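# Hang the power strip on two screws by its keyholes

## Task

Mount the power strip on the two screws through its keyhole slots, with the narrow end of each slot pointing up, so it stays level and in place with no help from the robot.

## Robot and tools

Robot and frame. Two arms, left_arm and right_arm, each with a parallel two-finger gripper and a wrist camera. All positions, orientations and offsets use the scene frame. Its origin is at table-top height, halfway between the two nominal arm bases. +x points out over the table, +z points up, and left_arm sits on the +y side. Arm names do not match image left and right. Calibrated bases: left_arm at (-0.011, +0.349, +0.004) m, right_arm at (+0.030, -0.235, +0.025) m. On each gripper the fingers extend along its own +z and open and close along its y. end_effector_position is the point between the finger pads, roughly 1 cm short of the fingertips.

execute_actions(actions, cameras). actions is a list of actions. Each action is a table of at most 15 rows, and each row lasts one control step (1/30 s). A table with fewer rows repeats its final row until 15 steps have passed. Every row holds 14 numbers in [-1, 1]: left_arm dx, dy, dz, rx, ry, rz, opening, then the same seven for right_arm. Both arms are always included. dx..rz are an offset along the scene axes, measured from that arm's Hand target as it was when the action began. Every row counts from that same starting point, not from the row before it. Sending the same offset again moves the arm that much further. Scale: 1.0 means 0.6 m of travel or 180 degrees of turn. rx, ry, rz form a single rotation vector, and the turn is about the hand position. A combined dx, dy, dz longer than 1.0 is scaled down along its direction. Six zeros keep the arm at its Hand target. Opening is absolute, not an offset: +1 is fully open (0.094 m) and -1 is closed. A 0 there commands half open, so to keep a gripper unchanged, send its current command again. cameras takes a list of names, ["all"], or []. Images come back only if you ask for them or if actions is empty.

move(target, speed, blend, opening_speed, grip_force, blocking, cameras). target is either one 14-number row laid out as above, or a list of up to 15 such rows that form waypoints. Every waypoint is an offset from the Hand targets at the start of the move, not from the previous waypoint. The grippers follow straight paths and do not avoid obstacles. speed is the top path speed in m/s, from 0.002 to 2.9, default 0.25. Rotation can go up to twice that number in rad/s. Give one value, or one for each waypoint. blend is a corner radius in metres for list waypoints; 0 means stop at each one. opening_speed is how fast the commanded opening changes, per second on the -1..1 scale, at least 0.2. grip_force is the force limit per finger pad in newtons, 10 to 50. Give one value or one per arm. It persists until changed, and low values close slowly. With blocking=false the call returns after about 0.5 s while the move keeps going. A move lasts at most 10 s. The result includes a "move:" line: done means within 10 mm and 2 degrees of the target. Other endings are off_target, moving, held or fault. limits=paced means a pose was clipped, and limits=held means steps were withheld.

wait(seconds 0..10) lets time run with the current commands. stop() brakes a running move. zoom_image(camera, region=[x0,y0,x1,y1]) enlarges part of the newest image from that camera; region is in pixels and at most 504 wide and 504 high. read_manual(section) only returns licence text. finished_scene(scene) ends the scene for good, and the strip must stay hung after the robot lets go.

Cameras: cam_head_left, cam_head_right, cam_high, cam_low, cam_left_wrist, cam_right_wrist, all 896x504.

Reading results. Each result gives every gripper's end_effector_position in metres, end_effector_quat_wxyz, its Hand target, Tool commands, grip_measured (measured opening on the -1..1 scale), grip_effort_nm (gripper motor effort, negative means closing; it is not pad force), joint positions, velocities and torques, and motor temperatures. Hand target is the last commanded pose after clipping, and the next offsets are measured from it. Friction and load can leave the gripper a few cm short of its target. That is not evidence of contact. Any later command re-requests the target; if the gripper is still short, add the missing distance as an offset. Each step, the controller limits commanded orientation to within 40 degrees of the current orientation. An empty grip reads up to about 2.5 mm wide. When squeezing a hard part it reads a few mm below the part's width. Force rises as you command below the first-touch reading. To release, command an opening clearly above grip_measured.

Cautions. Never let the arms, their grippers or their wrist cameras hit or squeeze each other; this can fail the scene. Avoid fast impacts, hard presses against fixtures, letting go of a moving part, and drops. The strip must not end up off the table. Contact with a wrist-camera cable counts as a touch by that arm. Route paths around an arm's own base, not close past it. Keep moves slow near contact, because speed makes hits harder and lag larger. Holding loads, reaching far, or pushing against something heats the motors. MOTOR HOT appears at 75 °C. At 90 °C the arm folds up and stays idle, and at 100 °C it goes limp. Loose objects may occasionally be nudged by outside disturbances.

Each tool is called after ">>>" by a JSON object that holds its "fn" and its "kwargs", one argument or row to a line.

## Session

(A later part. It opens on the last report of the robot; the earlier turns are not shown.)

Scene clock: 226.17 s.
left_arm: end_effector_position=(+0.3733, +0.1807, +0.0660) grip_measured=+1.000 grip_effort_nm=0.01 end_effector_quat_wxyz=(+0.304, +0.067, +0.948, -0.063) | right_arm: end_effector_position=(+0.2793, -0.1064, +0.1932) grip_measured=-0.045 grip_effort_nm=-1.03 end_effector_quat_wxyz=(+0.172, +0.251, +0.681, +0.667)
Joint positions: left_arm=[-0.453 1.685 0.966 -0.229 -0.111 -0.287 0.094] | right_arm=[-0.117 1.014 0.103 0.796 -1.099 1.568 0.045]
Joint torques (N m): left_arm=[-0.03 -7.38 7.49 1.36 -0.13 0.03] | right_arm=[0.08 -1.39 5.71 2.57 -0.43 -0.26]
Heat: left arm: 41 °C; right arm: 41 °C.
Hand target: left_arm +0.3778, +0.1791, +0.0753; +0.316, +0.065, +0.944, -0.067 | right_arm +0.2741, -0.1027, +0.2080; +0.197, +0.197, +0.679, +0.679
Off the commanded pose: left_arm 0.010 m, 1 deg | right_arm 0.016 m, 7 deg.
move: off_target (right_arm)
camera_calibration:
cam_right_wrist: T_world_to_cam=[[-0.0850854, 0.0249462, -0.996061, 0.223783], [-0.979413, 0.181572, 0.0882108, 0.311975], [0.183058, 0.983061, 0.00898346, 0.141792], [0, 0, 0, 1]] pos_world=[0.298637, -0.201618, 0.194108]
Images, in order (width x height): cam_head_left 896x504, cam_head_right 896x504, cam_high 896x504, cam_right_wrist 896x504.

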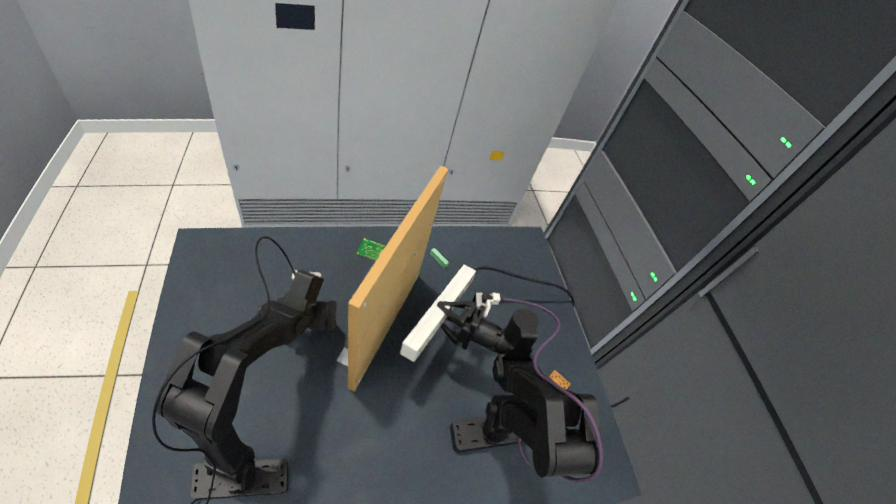

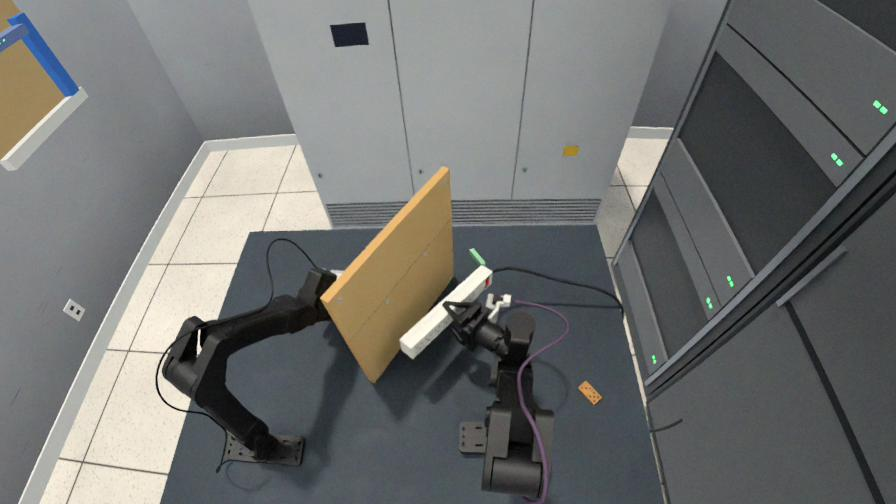

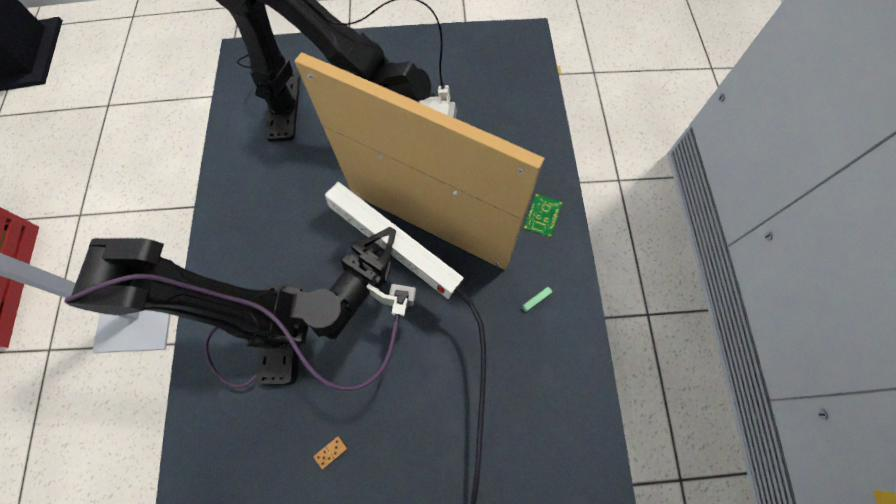

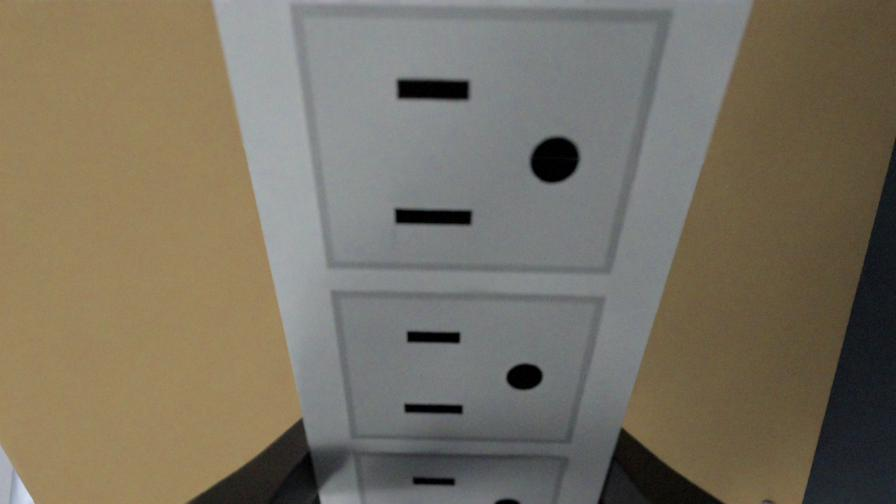

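>>> {"fn": "move", "kwargs": {
  "target": [
    [0, 0, 0, 0, 0, 0, 1, 0, 0, 0, -0.0039, -0.0361, 0.0694, -0.12],
    [0, 0, 0, 0, 0, 0, 1, 0.02, 0.04, 0.003, -0.0039, -0.0361, 0.0694, -0.12]
  ],
  "speed": 0.12,
  "cameras": ["cam_right_wrist", "cam_high", "cam_head_left", "cam_head_right"]
}}

Scene clock: 234.87 s.
left_arm: end_effector_position=(+0.3733, +0.1807, +0.0660) grip_measured=+1.000 grip_effort_nm=0.00 end_effector_quat_wxyz=(+0.304, +0.067, +0.948, -0.063) | right_arm: end_effector_position=(+0.2866, -0.0851, +0.1888) grip_measured=-0.045 grip_effort_nm=-1.03 end_effector_quat_wxyz=(+0.126, +0.154, +0.694, +0.692)
Joint positions: left_arm=[-0.453 1.685 0.966 -0.229 -0.111 -0.287 0.094] | right_arm=[-0.071 1.416 0.181 1.203 -1.262 1.579 0.045]
Joint torques (N m): left_arm=[-0.02 -7.36 7.49 1.36 -0.13 0.04] | right_arm=[1.69 -3.36 7.3 2.44 -0.43 -0.24]
Heat: left arm: 41 °C; right arm: 41 °C.
Hand target: left_arm +0.3778, +0.1791, +0.0753; +0.316, +0.065, +0.944, -0.067 | right_arm +0.2862, -0.0786, +0.2099; +0.161, +0.082, +0.688, +0.703
Off the commanded pose: left_arm 0.010 m, 1 deg | right_arm 0.022 m, 9 deg.
move: off_target (right_arm)
camera_calibration:
cam_right_wrist: T_world_to_cam=[[-0.0149198, 0.0219791, -0.999647, 0.199772], [-0.999574, -0.0253935, 0.0143604, 0.317763], [-0.0250689, 0.999436, 0.0223486, 0.178047], [0, 0, 0, 1]] pos_world=[0.325072, -0.174268, 0.191159]
Images, in order (width x height): cam_head_left 896x504, cam_head_right 896x504, cam_high 896x504, cam_right_wrist 896x504.

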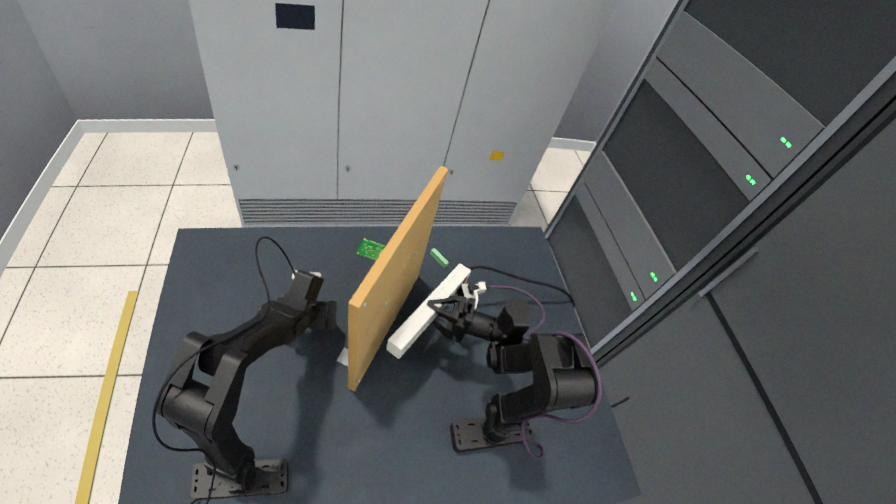

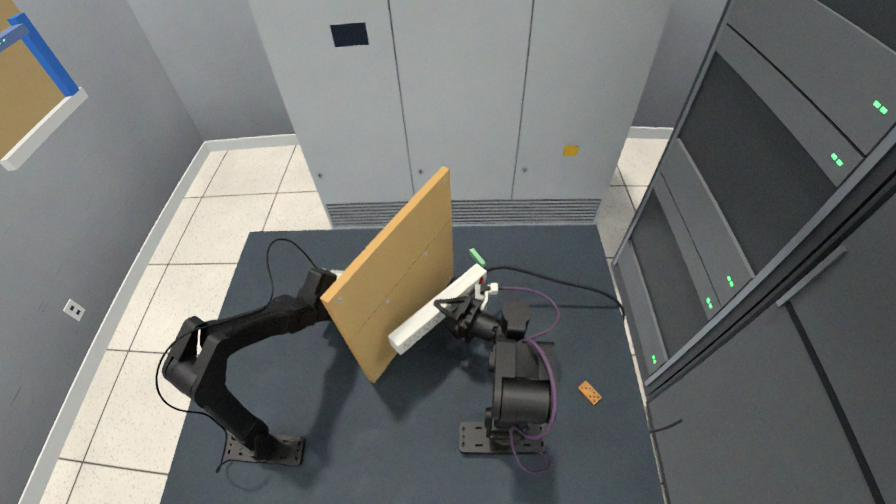

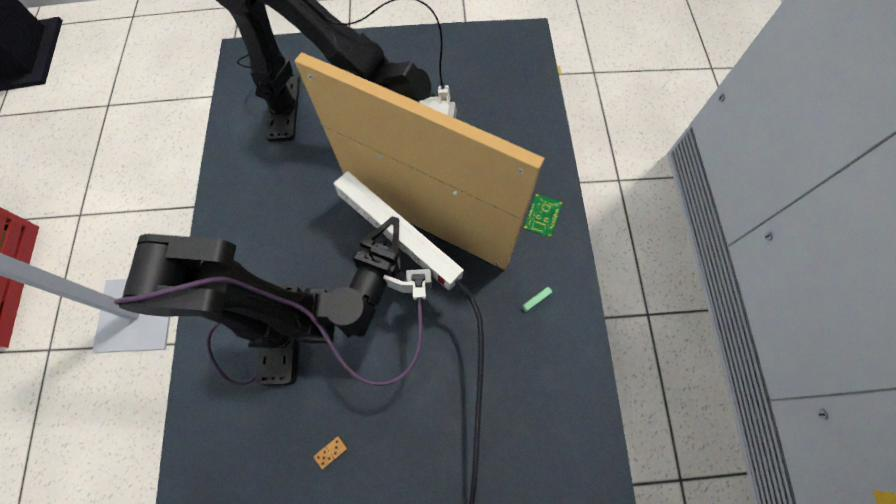

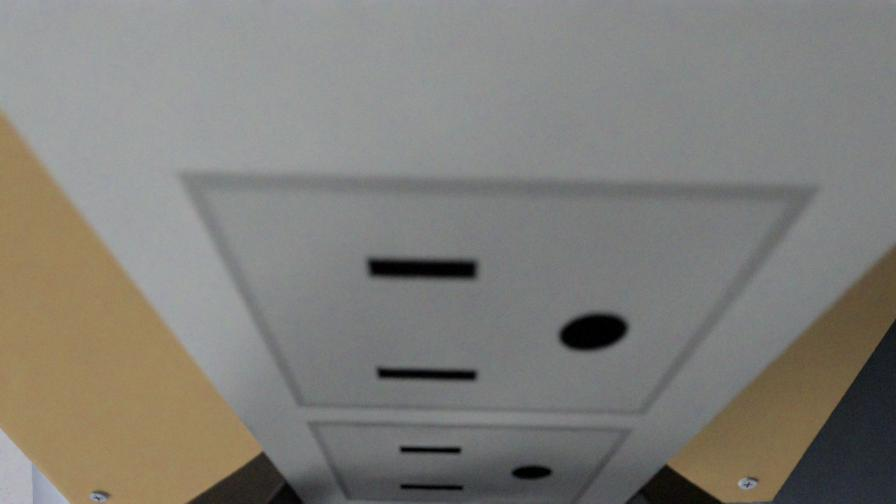

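>>> {"fn": "move", "kwargs": {
  "target": [
    [0, 0, 0, 0, 0, 0, 1, 0, 0, 0.01, -0.005, -0.0112, -0.0528, -0.12],
    [0, 0, 0, 0, 0, 0, 1, 0.0283, 0.0483, 0.0103, -0.005, -0.0112, -0.0528, -0.12]
  ],
  "speed": [0.12, 0.06],
  "cameras": ["cam_right_wrist", "cam_high", "cam_head_right"]
}}

Scene clock: 259.27 s.
left_arm: end_effector_position=(+0.3733, +0.1807, +0.0660) grip_measured=+1.000 grip_effort_nm=0.00 end_effector_quat_wxyz=(+0.304, +0.067, +0.948, -0.063) | right_arm: end_effector_position=(+0.2986, -0.0613, +0.1870) grip_measured=-0.045 grip_effort_nm=-1.03 end_effector_quat_wxyz=(+0.188, +0.196, +0.692, +0.668)
Joint positions: left_arm=[-0.453 1.685 0.966 -0.229 -0.111 -0.287 0.094] | right_arm=[0.131 1.314 0.151 1.105 -0.909 1.527 0.045]
Joint torques (N m): left_arm=[-0.03 -7.36 7.49 1.36 -0.13 0.03] | right_arm=[3.03 -2.82 8.92 2.52 -0.15 -0.45]
Heat: left arm: 42 °C; right arm: 40 °C.
Hand target: left_arm +0.3778, +0.1791, +0.0753; +0.316, +0.065, +0.944, -0.067 | right_arm +0.3031, -0.0497, +0.2160; +0.232, +0.125, +0.681, +0.683
Off the commanded pose: left_arm 0.010 m, 1 deg | right_arm 0.032 m, 10 deg.
move: off_target (right_arm)
camera_calibration:
cam_right_wrist: T_world_to_cam=[[0.00511915, -0.0171361, -0.99984, 0.189248], [-0.992217, 0.124313, -0.0072107, 0.341364], [0.124417, 0.992095, -0.0163663, 0.11675], [0, 0, 0, 1]] pos_world=[0.323213, -0.15502, 0.19359]
Images, in order (width x height): cam_head_right 896x504, cam_high 896x504, cam_right_wrist 896x504.

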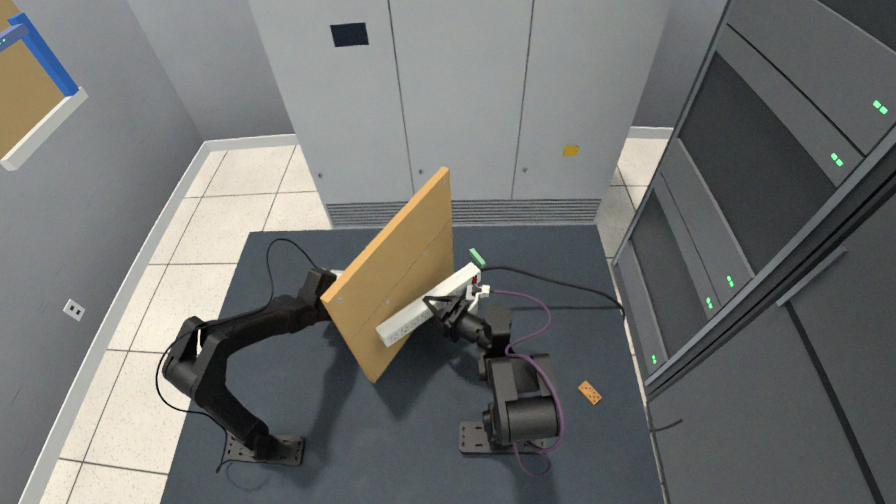

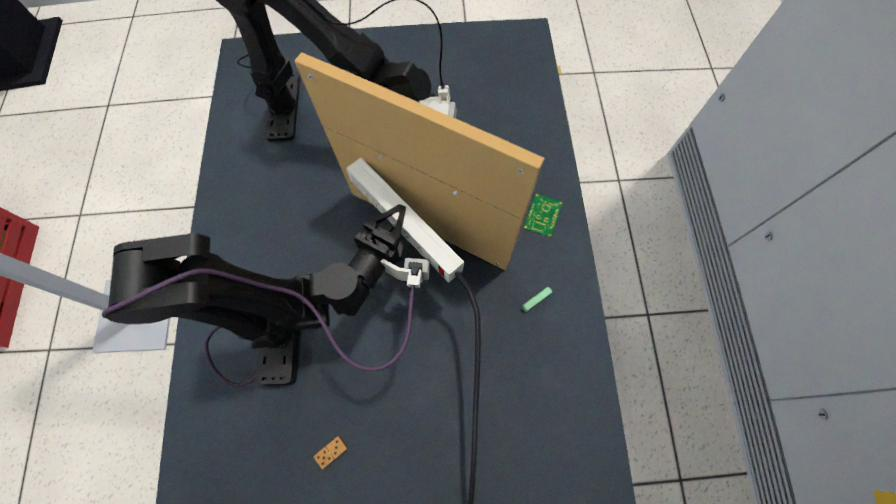

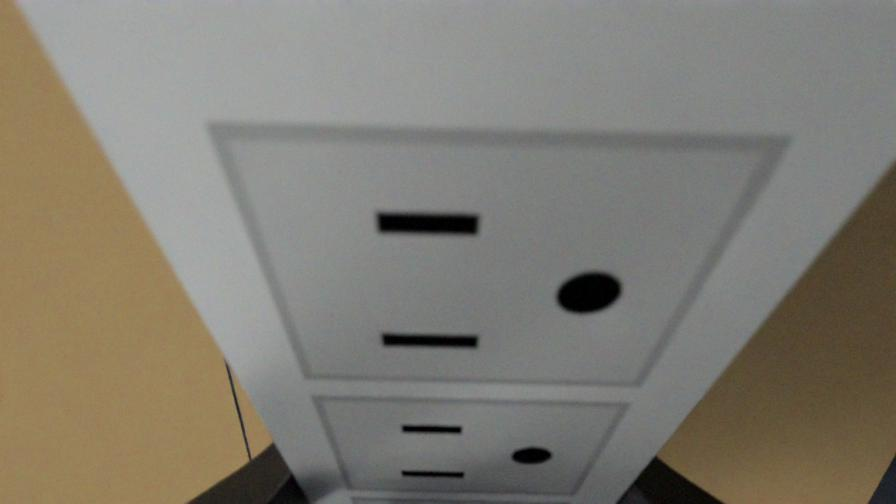

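>>> {"fn": "move", "kwargs": {
  "target": [
    [0, 0, 0, 0, 0, 0, 1, -0.0447, -0.0703, 0.14, 0, 0, 0, -0.12],
    [0, 0, 0, 0, 0, 0, 1, 0.0448, -0.1005, 0.4067, 0, 0, -0.2544, -0.12],
    [0, 0, 0, 0, 0, 0, 1, 0.2782, 0.0828, 0.4733, 0, 0, -0.4211, -0.12]
  ],
  "speed": 0.22,
  "blend": [0.03, 0.04, 0],
  "cameras": ["cam_right_wrist", "cam_high", "cam_head_right"]
}}

Scene clock: 278.20 s.
left_arm: end_effector_position=(+0.3733, +0.1807, +0.0660) grip_measured=+1.000 grip_effort_nm=0.00 end_effector_quat_wxyz=(+0.304, +0.067, +0.948, -0.063) | right_arm: end_effector_position=(+0.4799, +0.0051, +0.4658) grip_measured=-0.042 grip_effort_nm=-1.03 end_effector_quat_wxyz=(+0.604, +0.527, +0.479, +0.358)
Joint positions: left_arm=[-0.453 1.685 0.966 -0.229 -0.111 -0.287 0.094] | right_arm=[0.831 1.847 1.902 -0.088 1.109 1.399 0.045]
Joint torques (N m): left_arm=[-0.03 -7.38 7.5 1.36 -0.13 0.03] | right_arm=[0.36 -14.86 6.54 2.27 -0.36 -0.36]
Motor temperatures (°C): left_arm=[26 32 42 39 28 27 27] | right_arm=[29 29 38 47 26 27 26]
Heat: left arm: 42 °C; right arm: 47 °C.
Hand target: left_arm +0.3778, +0.1791, +0.0753; +0.316, +0.065, +0.944, -0.067 | right_arm +0.4700, +0.0000, +0.5000; +0.602, +0.517, +0.461, +0.397
Off the commanded pose: left_arm 0.010 m, 1 deg | right_arm 0.036 m, 5 deg.
move: off_target (right_arm); limits=paced
camera_calibration:
cam_right_wrist: T_world_to_cam=[[-0.0538727, -0.209005, -0.97643, 0.486589], [-0.136271, 0.97024, -0.200161, 0.189905], [0.989206, 0.122276, -0.0807507, -0.347758], [0, 0, 0, 1]] pos_world=[0.396097, -0.0400317, 0.48505]
Images, in order (width x height): cam_head_right 896x504, cam_high 896x504, cam_right_wrist 896x504.

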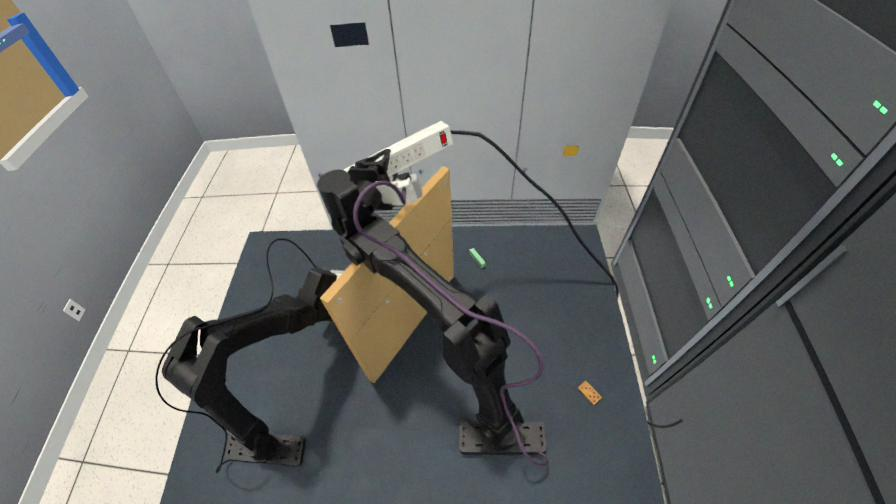

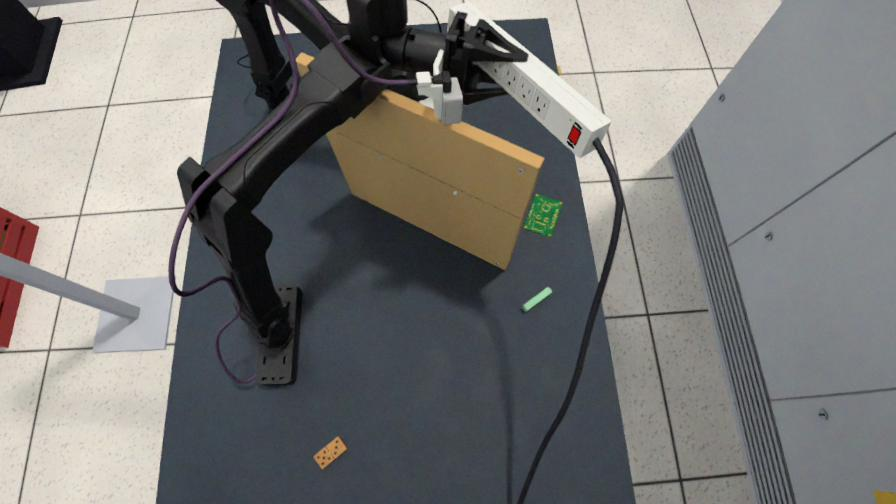

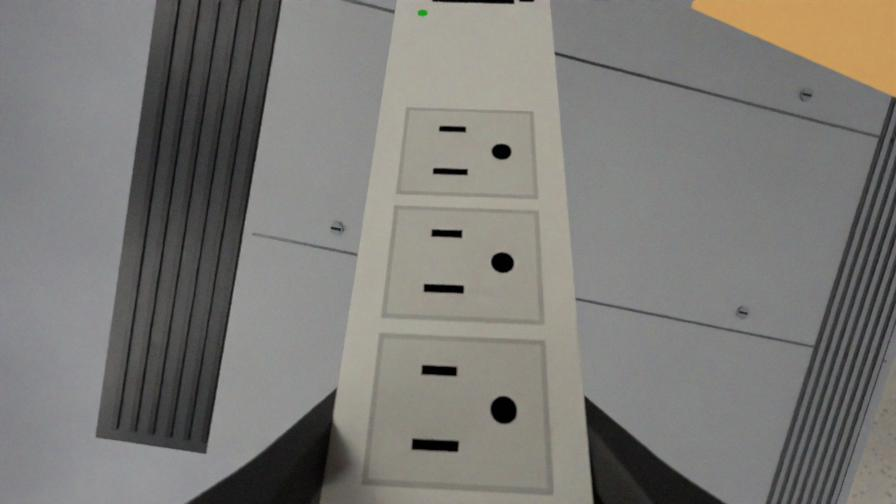

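>>> {"fn": "move", "kwargs": {
  "target": [0, 0, 0, 0, 0, 0, 1, -0.275, -0.0833, -0.0333, 0, 0, 0.4211, -0.12],
  "speed": 0.25,
  "cameras": ["cam_right_wrist", "cam_high", "cam_head_right", "cam_head_left"]
}}

Scene clock: 289.37 s.
left_arm: end_effector_position=(+0.3733, +0.1807, +0.0660) grip_measured=+1.000 grip_effort_nm=0.00 end_effector_quat_wxyz=(+0.304, +0.067, +0.948, -0.063) | right_arm: end_effector_position=(+0.3741, +0.0697, +0.4815) grip_measured=-0.042 grip_effort_nm=-1.03 end_effector_quat_wxyz=(+0.282, +0.108, +0.603, +0.738)
Joint positions: left_arm=[-0.453 1.685 0.966 -0.229 -0.111 -0.287 0.094] | right_arm=[0.566 1.411 1.223 0.47 -0.466 1.513 0.045]
Joint torques (N m): left_arm=[-0.02 -7.35 7.5 1.36 -0.13 0.04] | right_arm=[-15.49 25.47 -1.17 -0.68 -1.57 0.53]
Motor temperatures (°C): left_arm=[26 32 42 39 28 27 27] | right_arm=[30 36 37 44 27 26 26]
Heat: left arm: 42 °C; right arm: 44 °C.
Hand target: left_arm +0.3778, +0.1791, +0.0753; +0.316, +0.065, +0.944, -0.067 | right_arm +0.3049, -0.0500, +0.4802; +0.232, +0.125, +0.681, +0.683
Off the commanded pose: left_arm 0.010 m, 1 deg | right_arm 0.138 m, 13 deg.
move: off_target (right_arm)
camera_calibration:
cam_right_wrist: T_world_to_cam=[[0.310229, 0.124452, -0.942481, 0.333953], [-0.943869, 0.158622, -0.28974, 0.517732], [0.11344, 0.979464, 0.166676, -0.100997], [0, 0, 0, 1]] pos_world=[0.396527, -0.0247623, 0.481586]
Images, in order (width x height): cam_head_left 896x504, cam_head_right 896x504, cam_high 896x504, cam_right_wrist 896x504.

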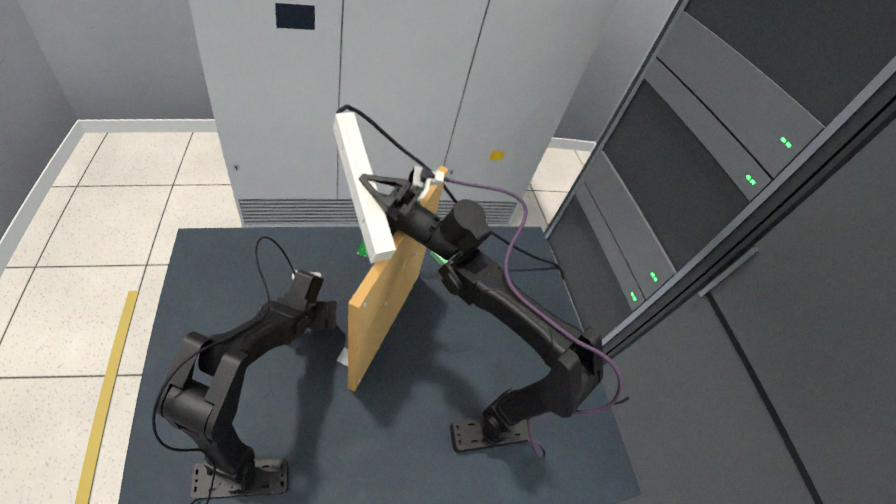

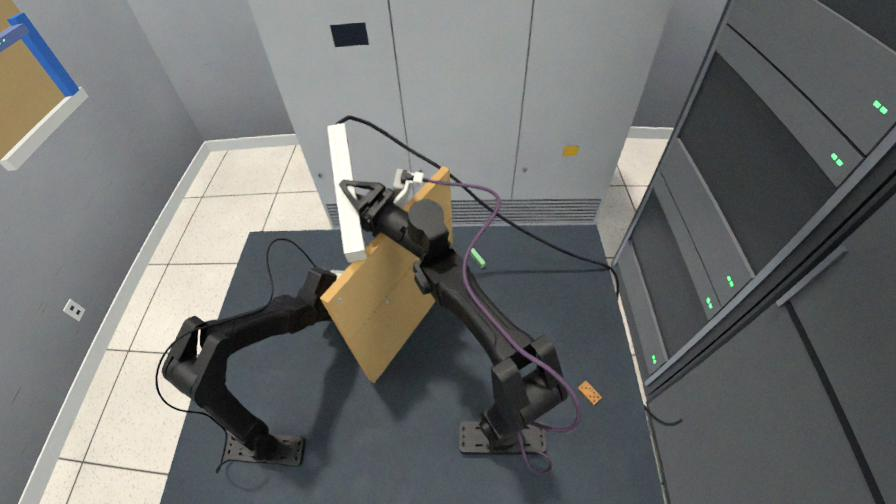

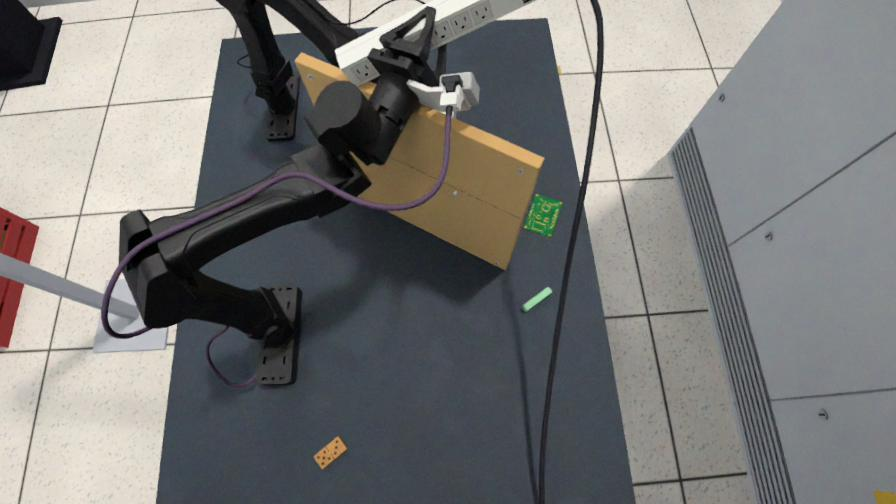

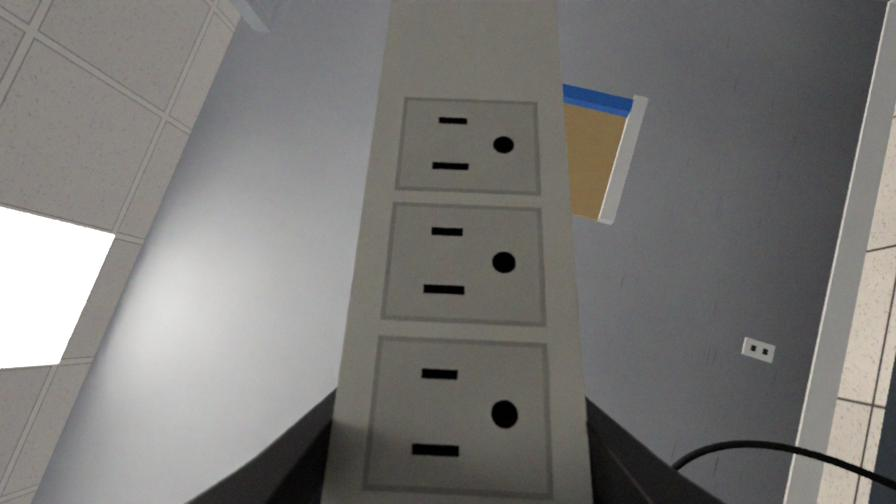

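>>> {"fn": "zoom_image", "kwargs": {
  "camera": "cam_head_left",
  "region": [300, 90, 600, 330]
}}

>>> {"fn": "zoom_image", "kwargs": {
  "camera": "cam_head_right",
  "region": [300, 100, 640, 330]
}}

>>> {"fn": "zoom_image", "kwargs": {
  "camera": "cam_high",
  "region": [280, 0, 620, 260]
}}

Scaled by 1.680 from the camera's 896x504 image, which has a finer 1280x720 frame.

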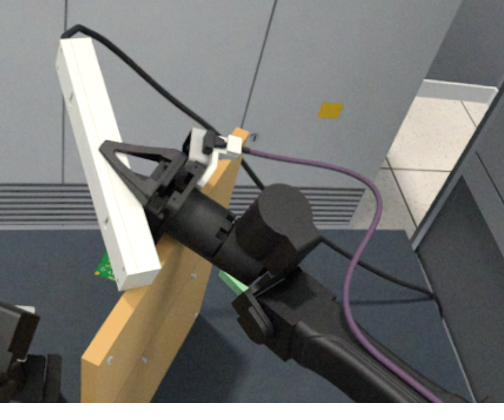

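Scaled by 1.482 from the camera's 896x504 image, which has a finer 1280x720 frame.

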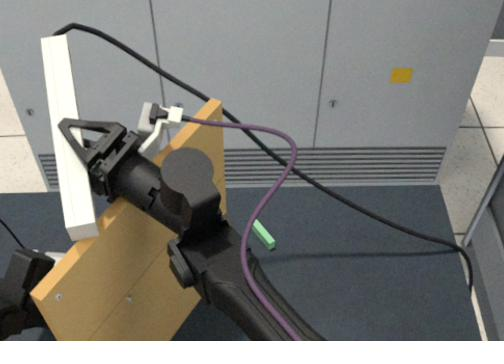

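Scaled by 1.482 from the camera's 896x504 image, which has a finer 1280x720 frame.

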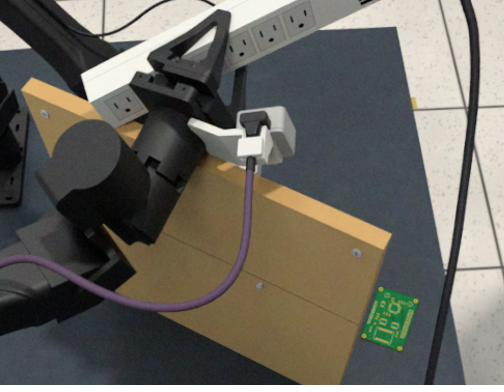

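>>> {"fn": "move", "kwargs": {
  "target": [
    [0, 0, 0, 0, 0, 0, 1, 0.1153, 0.1995, 0.0, 0, 0, 0, -0.12],
    [0, 0, 0, 0, 0, 0, 1, 0.1153, 0.1995, 0.2, 0, 0, 0, -0.12]
  ],
  "speed": [0.2, 0.15],
  "blend": [0.03, 0],
  "cameras": ["cam_right_wrist", "cam_high", "cam_head_right", "cam_head_left"]
}}

Scene clock: 300.03 s.
left_arm: end_effector_position=(+0.3733, +0.1807, +0.0660) grip_measured=+1.000 grip_effort_nm=0.00 end_effector_quat_wxyz=(+0.304, +0.067, +0.948, -0.063) | right_arm: end_effector_position=(+0.3911, +0.0680, +0.5509) grip_measured=-0.043 grip_effort_nm=-1.03 end_effector_quat_wxyz=(+0.192, +0.191, +0.717, +0.642)
Joint positions: left_arm=[-0.453 1.685 0.966 -0.229 -0.111 -0.287 0.094] | right_arm=[0.53 1.693 2.204 -0.628 -0.507 1.482 0.045]
Joint torques (N m): left_arm=[-0.03 -7.36 7.5 1.36 -0.13 0.03] | right_arm=[0.65 -9.69 7.64 3.07 -0.41 -0.38]
Motor temperatures (°C): left_arm=[26 32 42 38 27 27 27] | right_arm=[34 53 36 42 28 26 26]
Heat: left arm: 42 °C; right arm: 53 °C.
Hand target: left_arm +0.3778, +0.1791, +0.0753; +0.316, +0.065, +0.944, -0.067 | right_arm +0.3742, +0.0698, +0.6000; +0.232, +0.125, +0.681, +0.683
Off the commanded pose: left_arm 0.010 m, 1 deg | right_arm 0.052 m, 11 deg.
move: off_target (right_arm)
camera_calibration:
cam_right_wrist: T_world_to_cam=[[-0.00059542, -0.0912155, -0.995831, 0.559952], [-0.992436, 0.122301, -0.010609, 0.421816], [0.122758, 0.988293, -0.0905984, 0.0246877], [0, 0, 0, 1]] pos_world=[0.415928, -0.0249107, 0.564329]
Images, in order (width x height): cam_head_left 896x504, cam_head_right 896x504, cam_high 896x504, cam_right_wrist 896x504.

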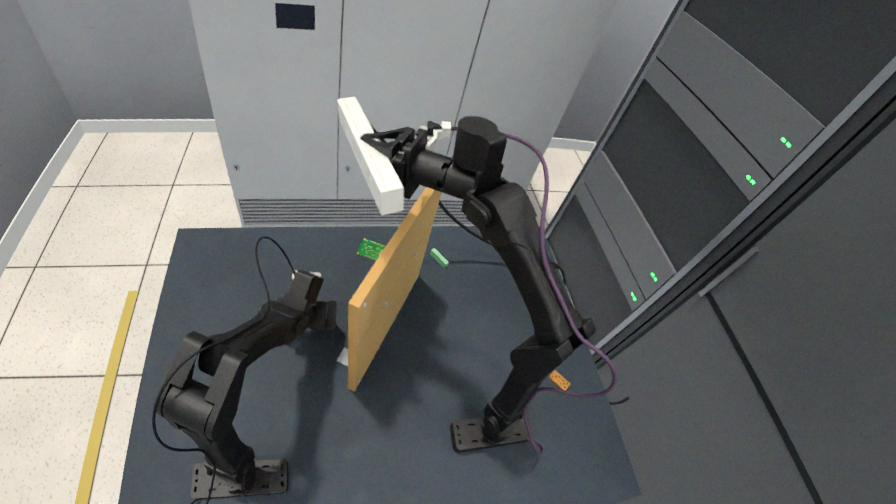

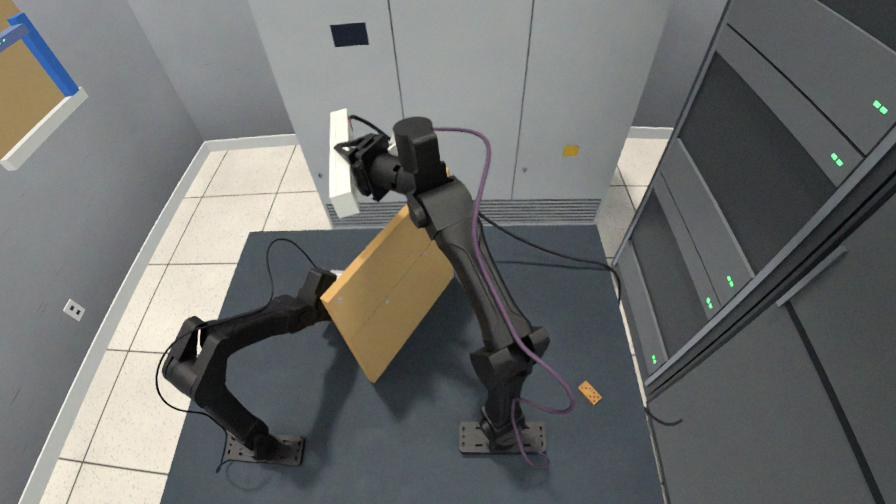

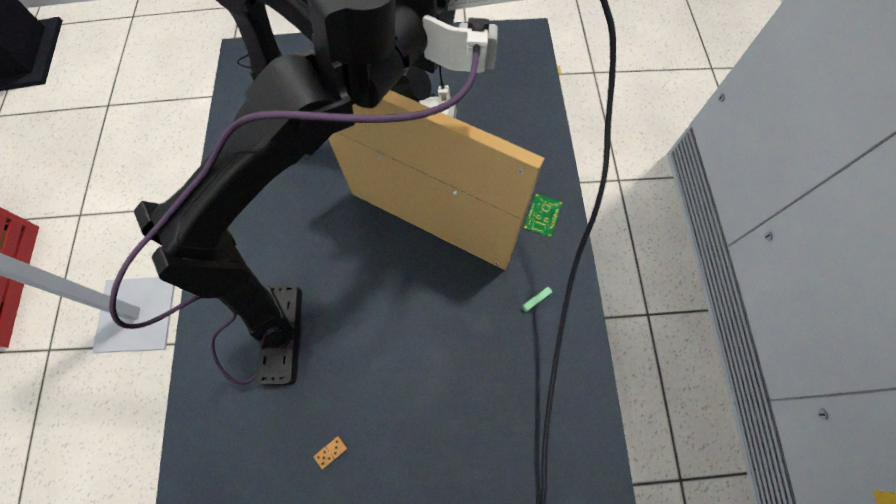

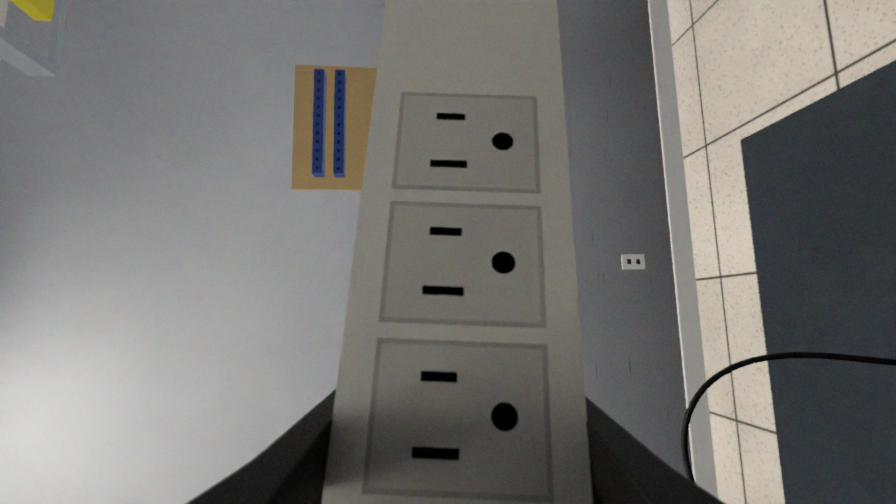

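>>> {"fn": "move", "kwargs": {
  "target": [0, 0, 0, 0, 0, 0, 1, -0.1653, -0.258, 0.0333, 0, 0, -0.2856, -0.12],
  "speed": 0.22,
  "cameras": ["cam_right_wrist", "cam_high", "cam_head_right", "cam_head_left"]
}}

Scene clock: 308.30 s.
left_arm: end_effector_position=(+0.3733, +0.1807, +0.0660) grip_measured=+1.000 grip_effort_nm=0.00 end_effector_quat_wxyz=(+0.304, +0.067, +0.948, -0.063) | right_arm: end_effector_position=(+0.2811, -0.0719, +0.5981) grip_measured=-0.043 grip_effort_nm=-1.03 end_effector_quat_wxyz=(+0.496, +0.405, +0.590, +0.492)
Joint positions: left_arm=[-0.453 1.685 0.966 -0.229 -0.111 -0.287 0.094] | right_arm=[1.073 1.264 2.007 -0.78 0.874 1.41 0.045]
Joint torques (N m): left_arm=[-0.03 -7.36 7.5 1.36 -0.13 0.04] | right_arm=[0.32 -3.69 5.33 2.43 0.12 -0.22]
Heat: left arm: 42 °C; right arm: 49 °C.
Hand target: left_arm +0.3778, +0.1791, +0.0753; +0.316, +0.065, +0.944, -0.067 | right_arm +0.2750, -0.0850, +0.6200; +0.505, +0.408, +0.560, +0.515
Off the commanded pose: left_arm 0.010 m, 1 deg | right_arm 0.026 m, 5 deg.
move: off_target (right_arm)
camera_calibration:
cam_right_wrist: T_world_to_cam=[[0.0371417, -0.200004, -0.979091, 0.565717], [-0.568916, 0.801258, -0.185259, 0.364412], [0.821556, 0.563901, -0.0840255, -0.0500922], [0, 0, 0, 1]] pos_world=[0.227462, -0.150595, 0.61719]
Images, in order (width x height): cam_head_left 896x504, cam_head_right 896x504, cam_high 896x504, cam_right_wrist 896x504.

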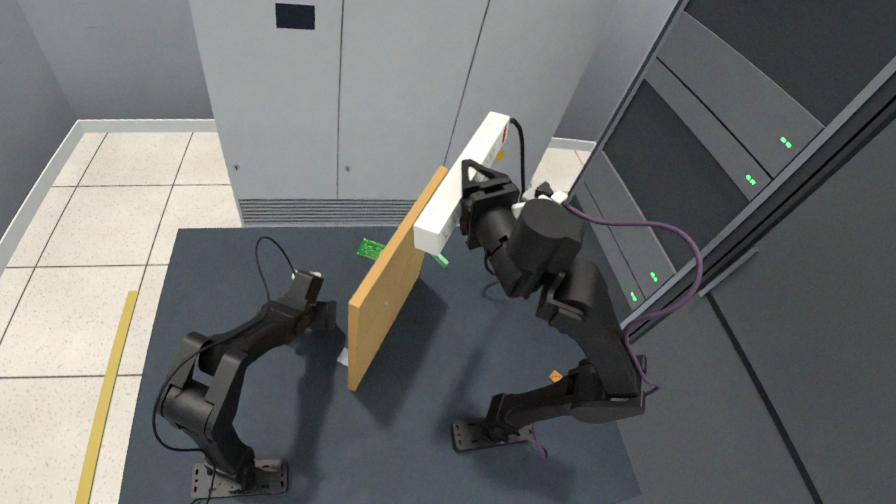

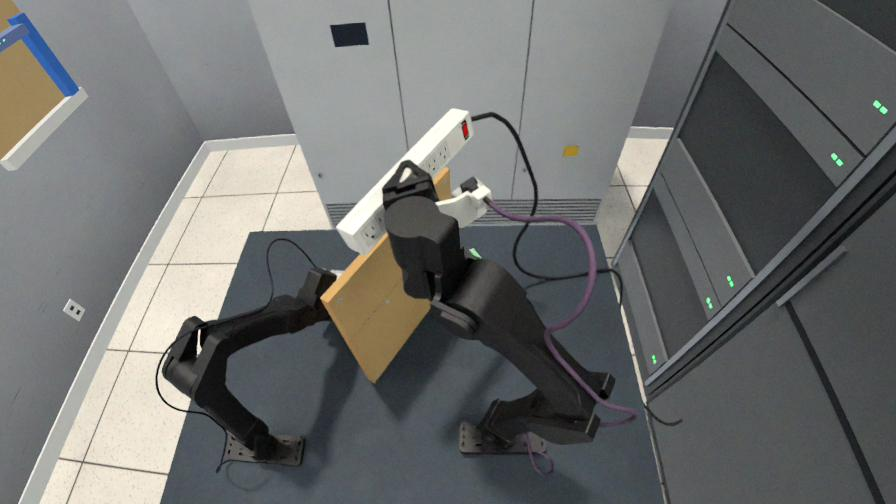

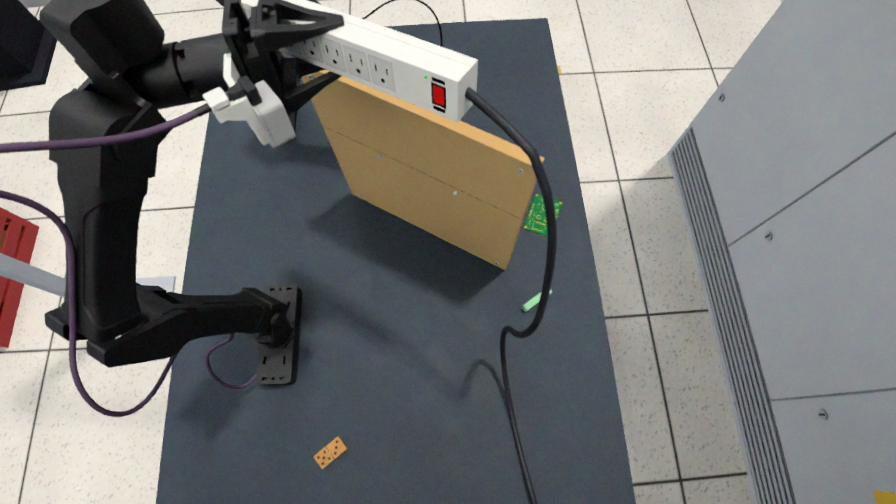

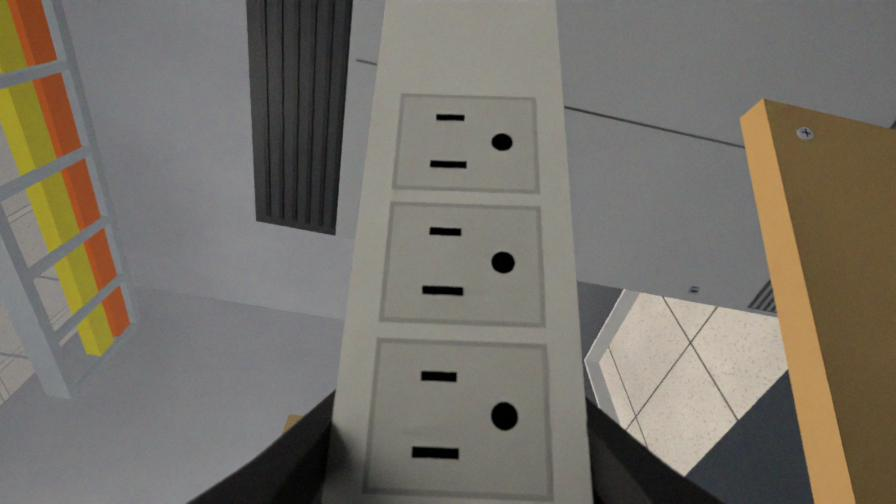

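>>> {"fn": "move", "kwargs": {
  "target": [
    [0, 0, 0, 0, 0, 0, 1, 0.0, -0.01, -0.1, 0.06, 0.0048, 0.0158, -0.12],
    [0, 0, 0, 0, 0, 0, 1, 0.0067, -0.0233, -0.49, 0.06, 0.0048, 0.0158, -0.12]
  ],
  "speed": 0.2,
  "blend": [0.03, 0],
  "cameras": ["cam_right_wrist", "cam_high", "cam_head_right", "cam_head_left"]
}}

Scene clock: 314.47 s.
left_arm: end_effector_position=(+0.3733, +0.1807, +0.0660) grip_measured=+1.000 grip_effort_nm=0.00 end_effector_quat_wxyz=(+0.304, +0.067, +0.948, -0.063) | right_arm: end_effector_position=(+0.2789, -0.0972, +0.3101) grip_measured=-0.044 grip_effort_nm=-1.03 end_effector_quat_wxyz=(+0.441, +0.450, +0.544, +0.554)
Joint positions: left_arm=[-0.453 1.685 0.966 -0.229 -0.111 -0.287 0.094] | right_arm=[0.961 0.6 0.425 0.181 0.733 1.586 0.045]
Joint torques (N m): left_arm=[-0.03 -7.36 7.5 1.36 -0.13 0.03] | right_arm=[-0.59 -0.14 7.3 2.54 -0.07 -0.19]
Motor temperatures (°C): left_arm=[26 32 42 38 27 27 27] | right_arm=[31 45 37 44 27 26 26]
Heat: left arm: 42 °C; right arm: 45 °C.
Hand target: left_arm +0.3778, +0.1791, +0.0753; +0.316, +0.065, +0.944, -0.067 | right_arm +0.2790, -0.0990, +0.3260; +0.447, +0.444, +0.522, +0.575
Off the commanded pose: left_arm 0.010 m, 1 deg | right_arm 0.016 m, 3 deg.
move: off_target (right_arm)
camera_calibration:
cam_right_wrist: T_world_to_cam=[[0.0272069, 0.0086075, -0.999593, 0.308134], [-0.591157, 0.806504, -0.00914531, 0.282257], [0.806097, 0.591165, 0.0270309, -0.0857923], [0, 0, 0, 1]] pos_world=[0.227632, -0.179576, 0.312909]
Images, in order (width x height): cam_head_left 896x504, cam_head_right 896x504, cam_high 896x504, cam_right_wrist 896x504.

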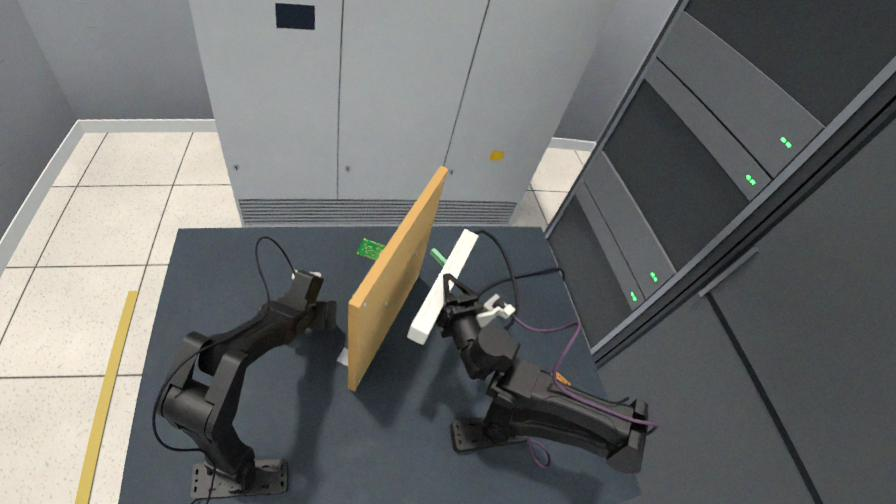

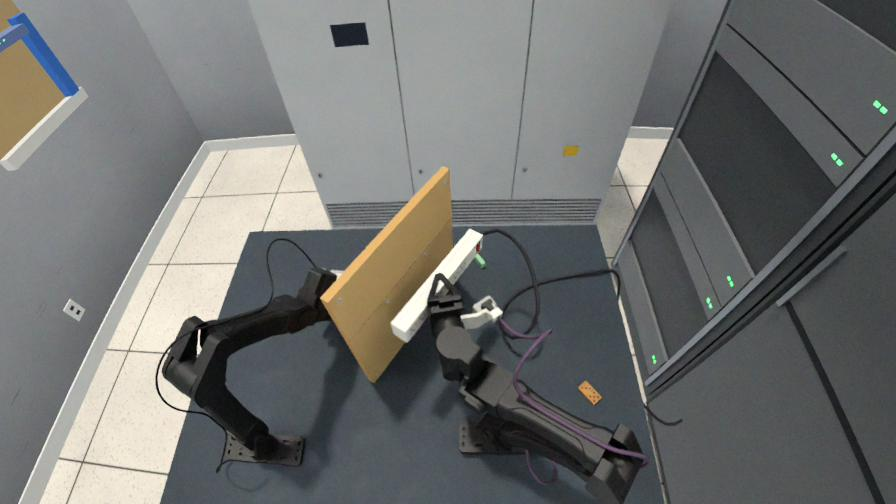

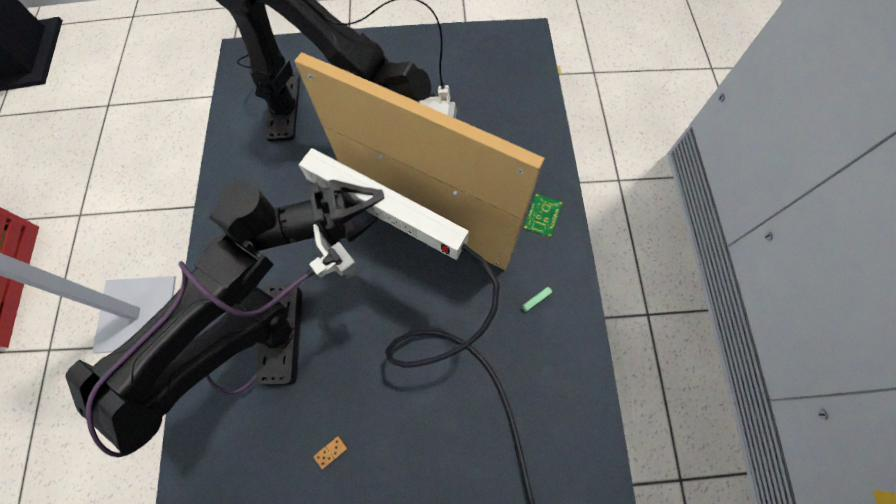

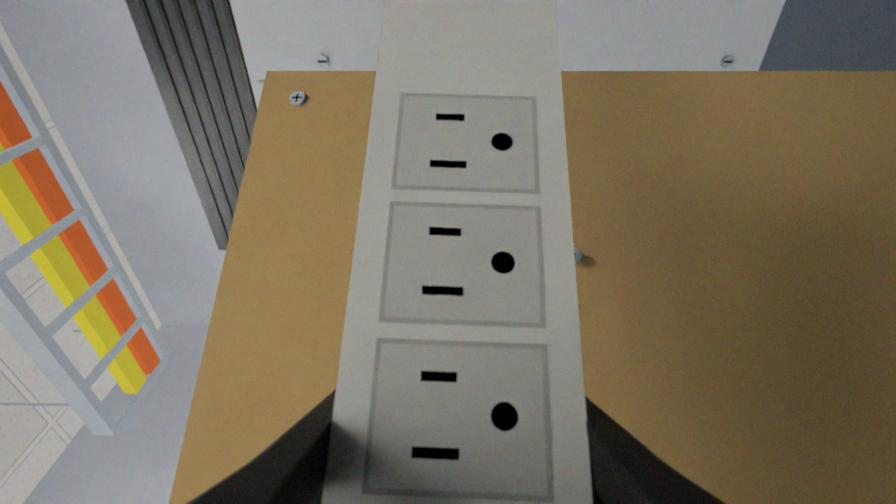

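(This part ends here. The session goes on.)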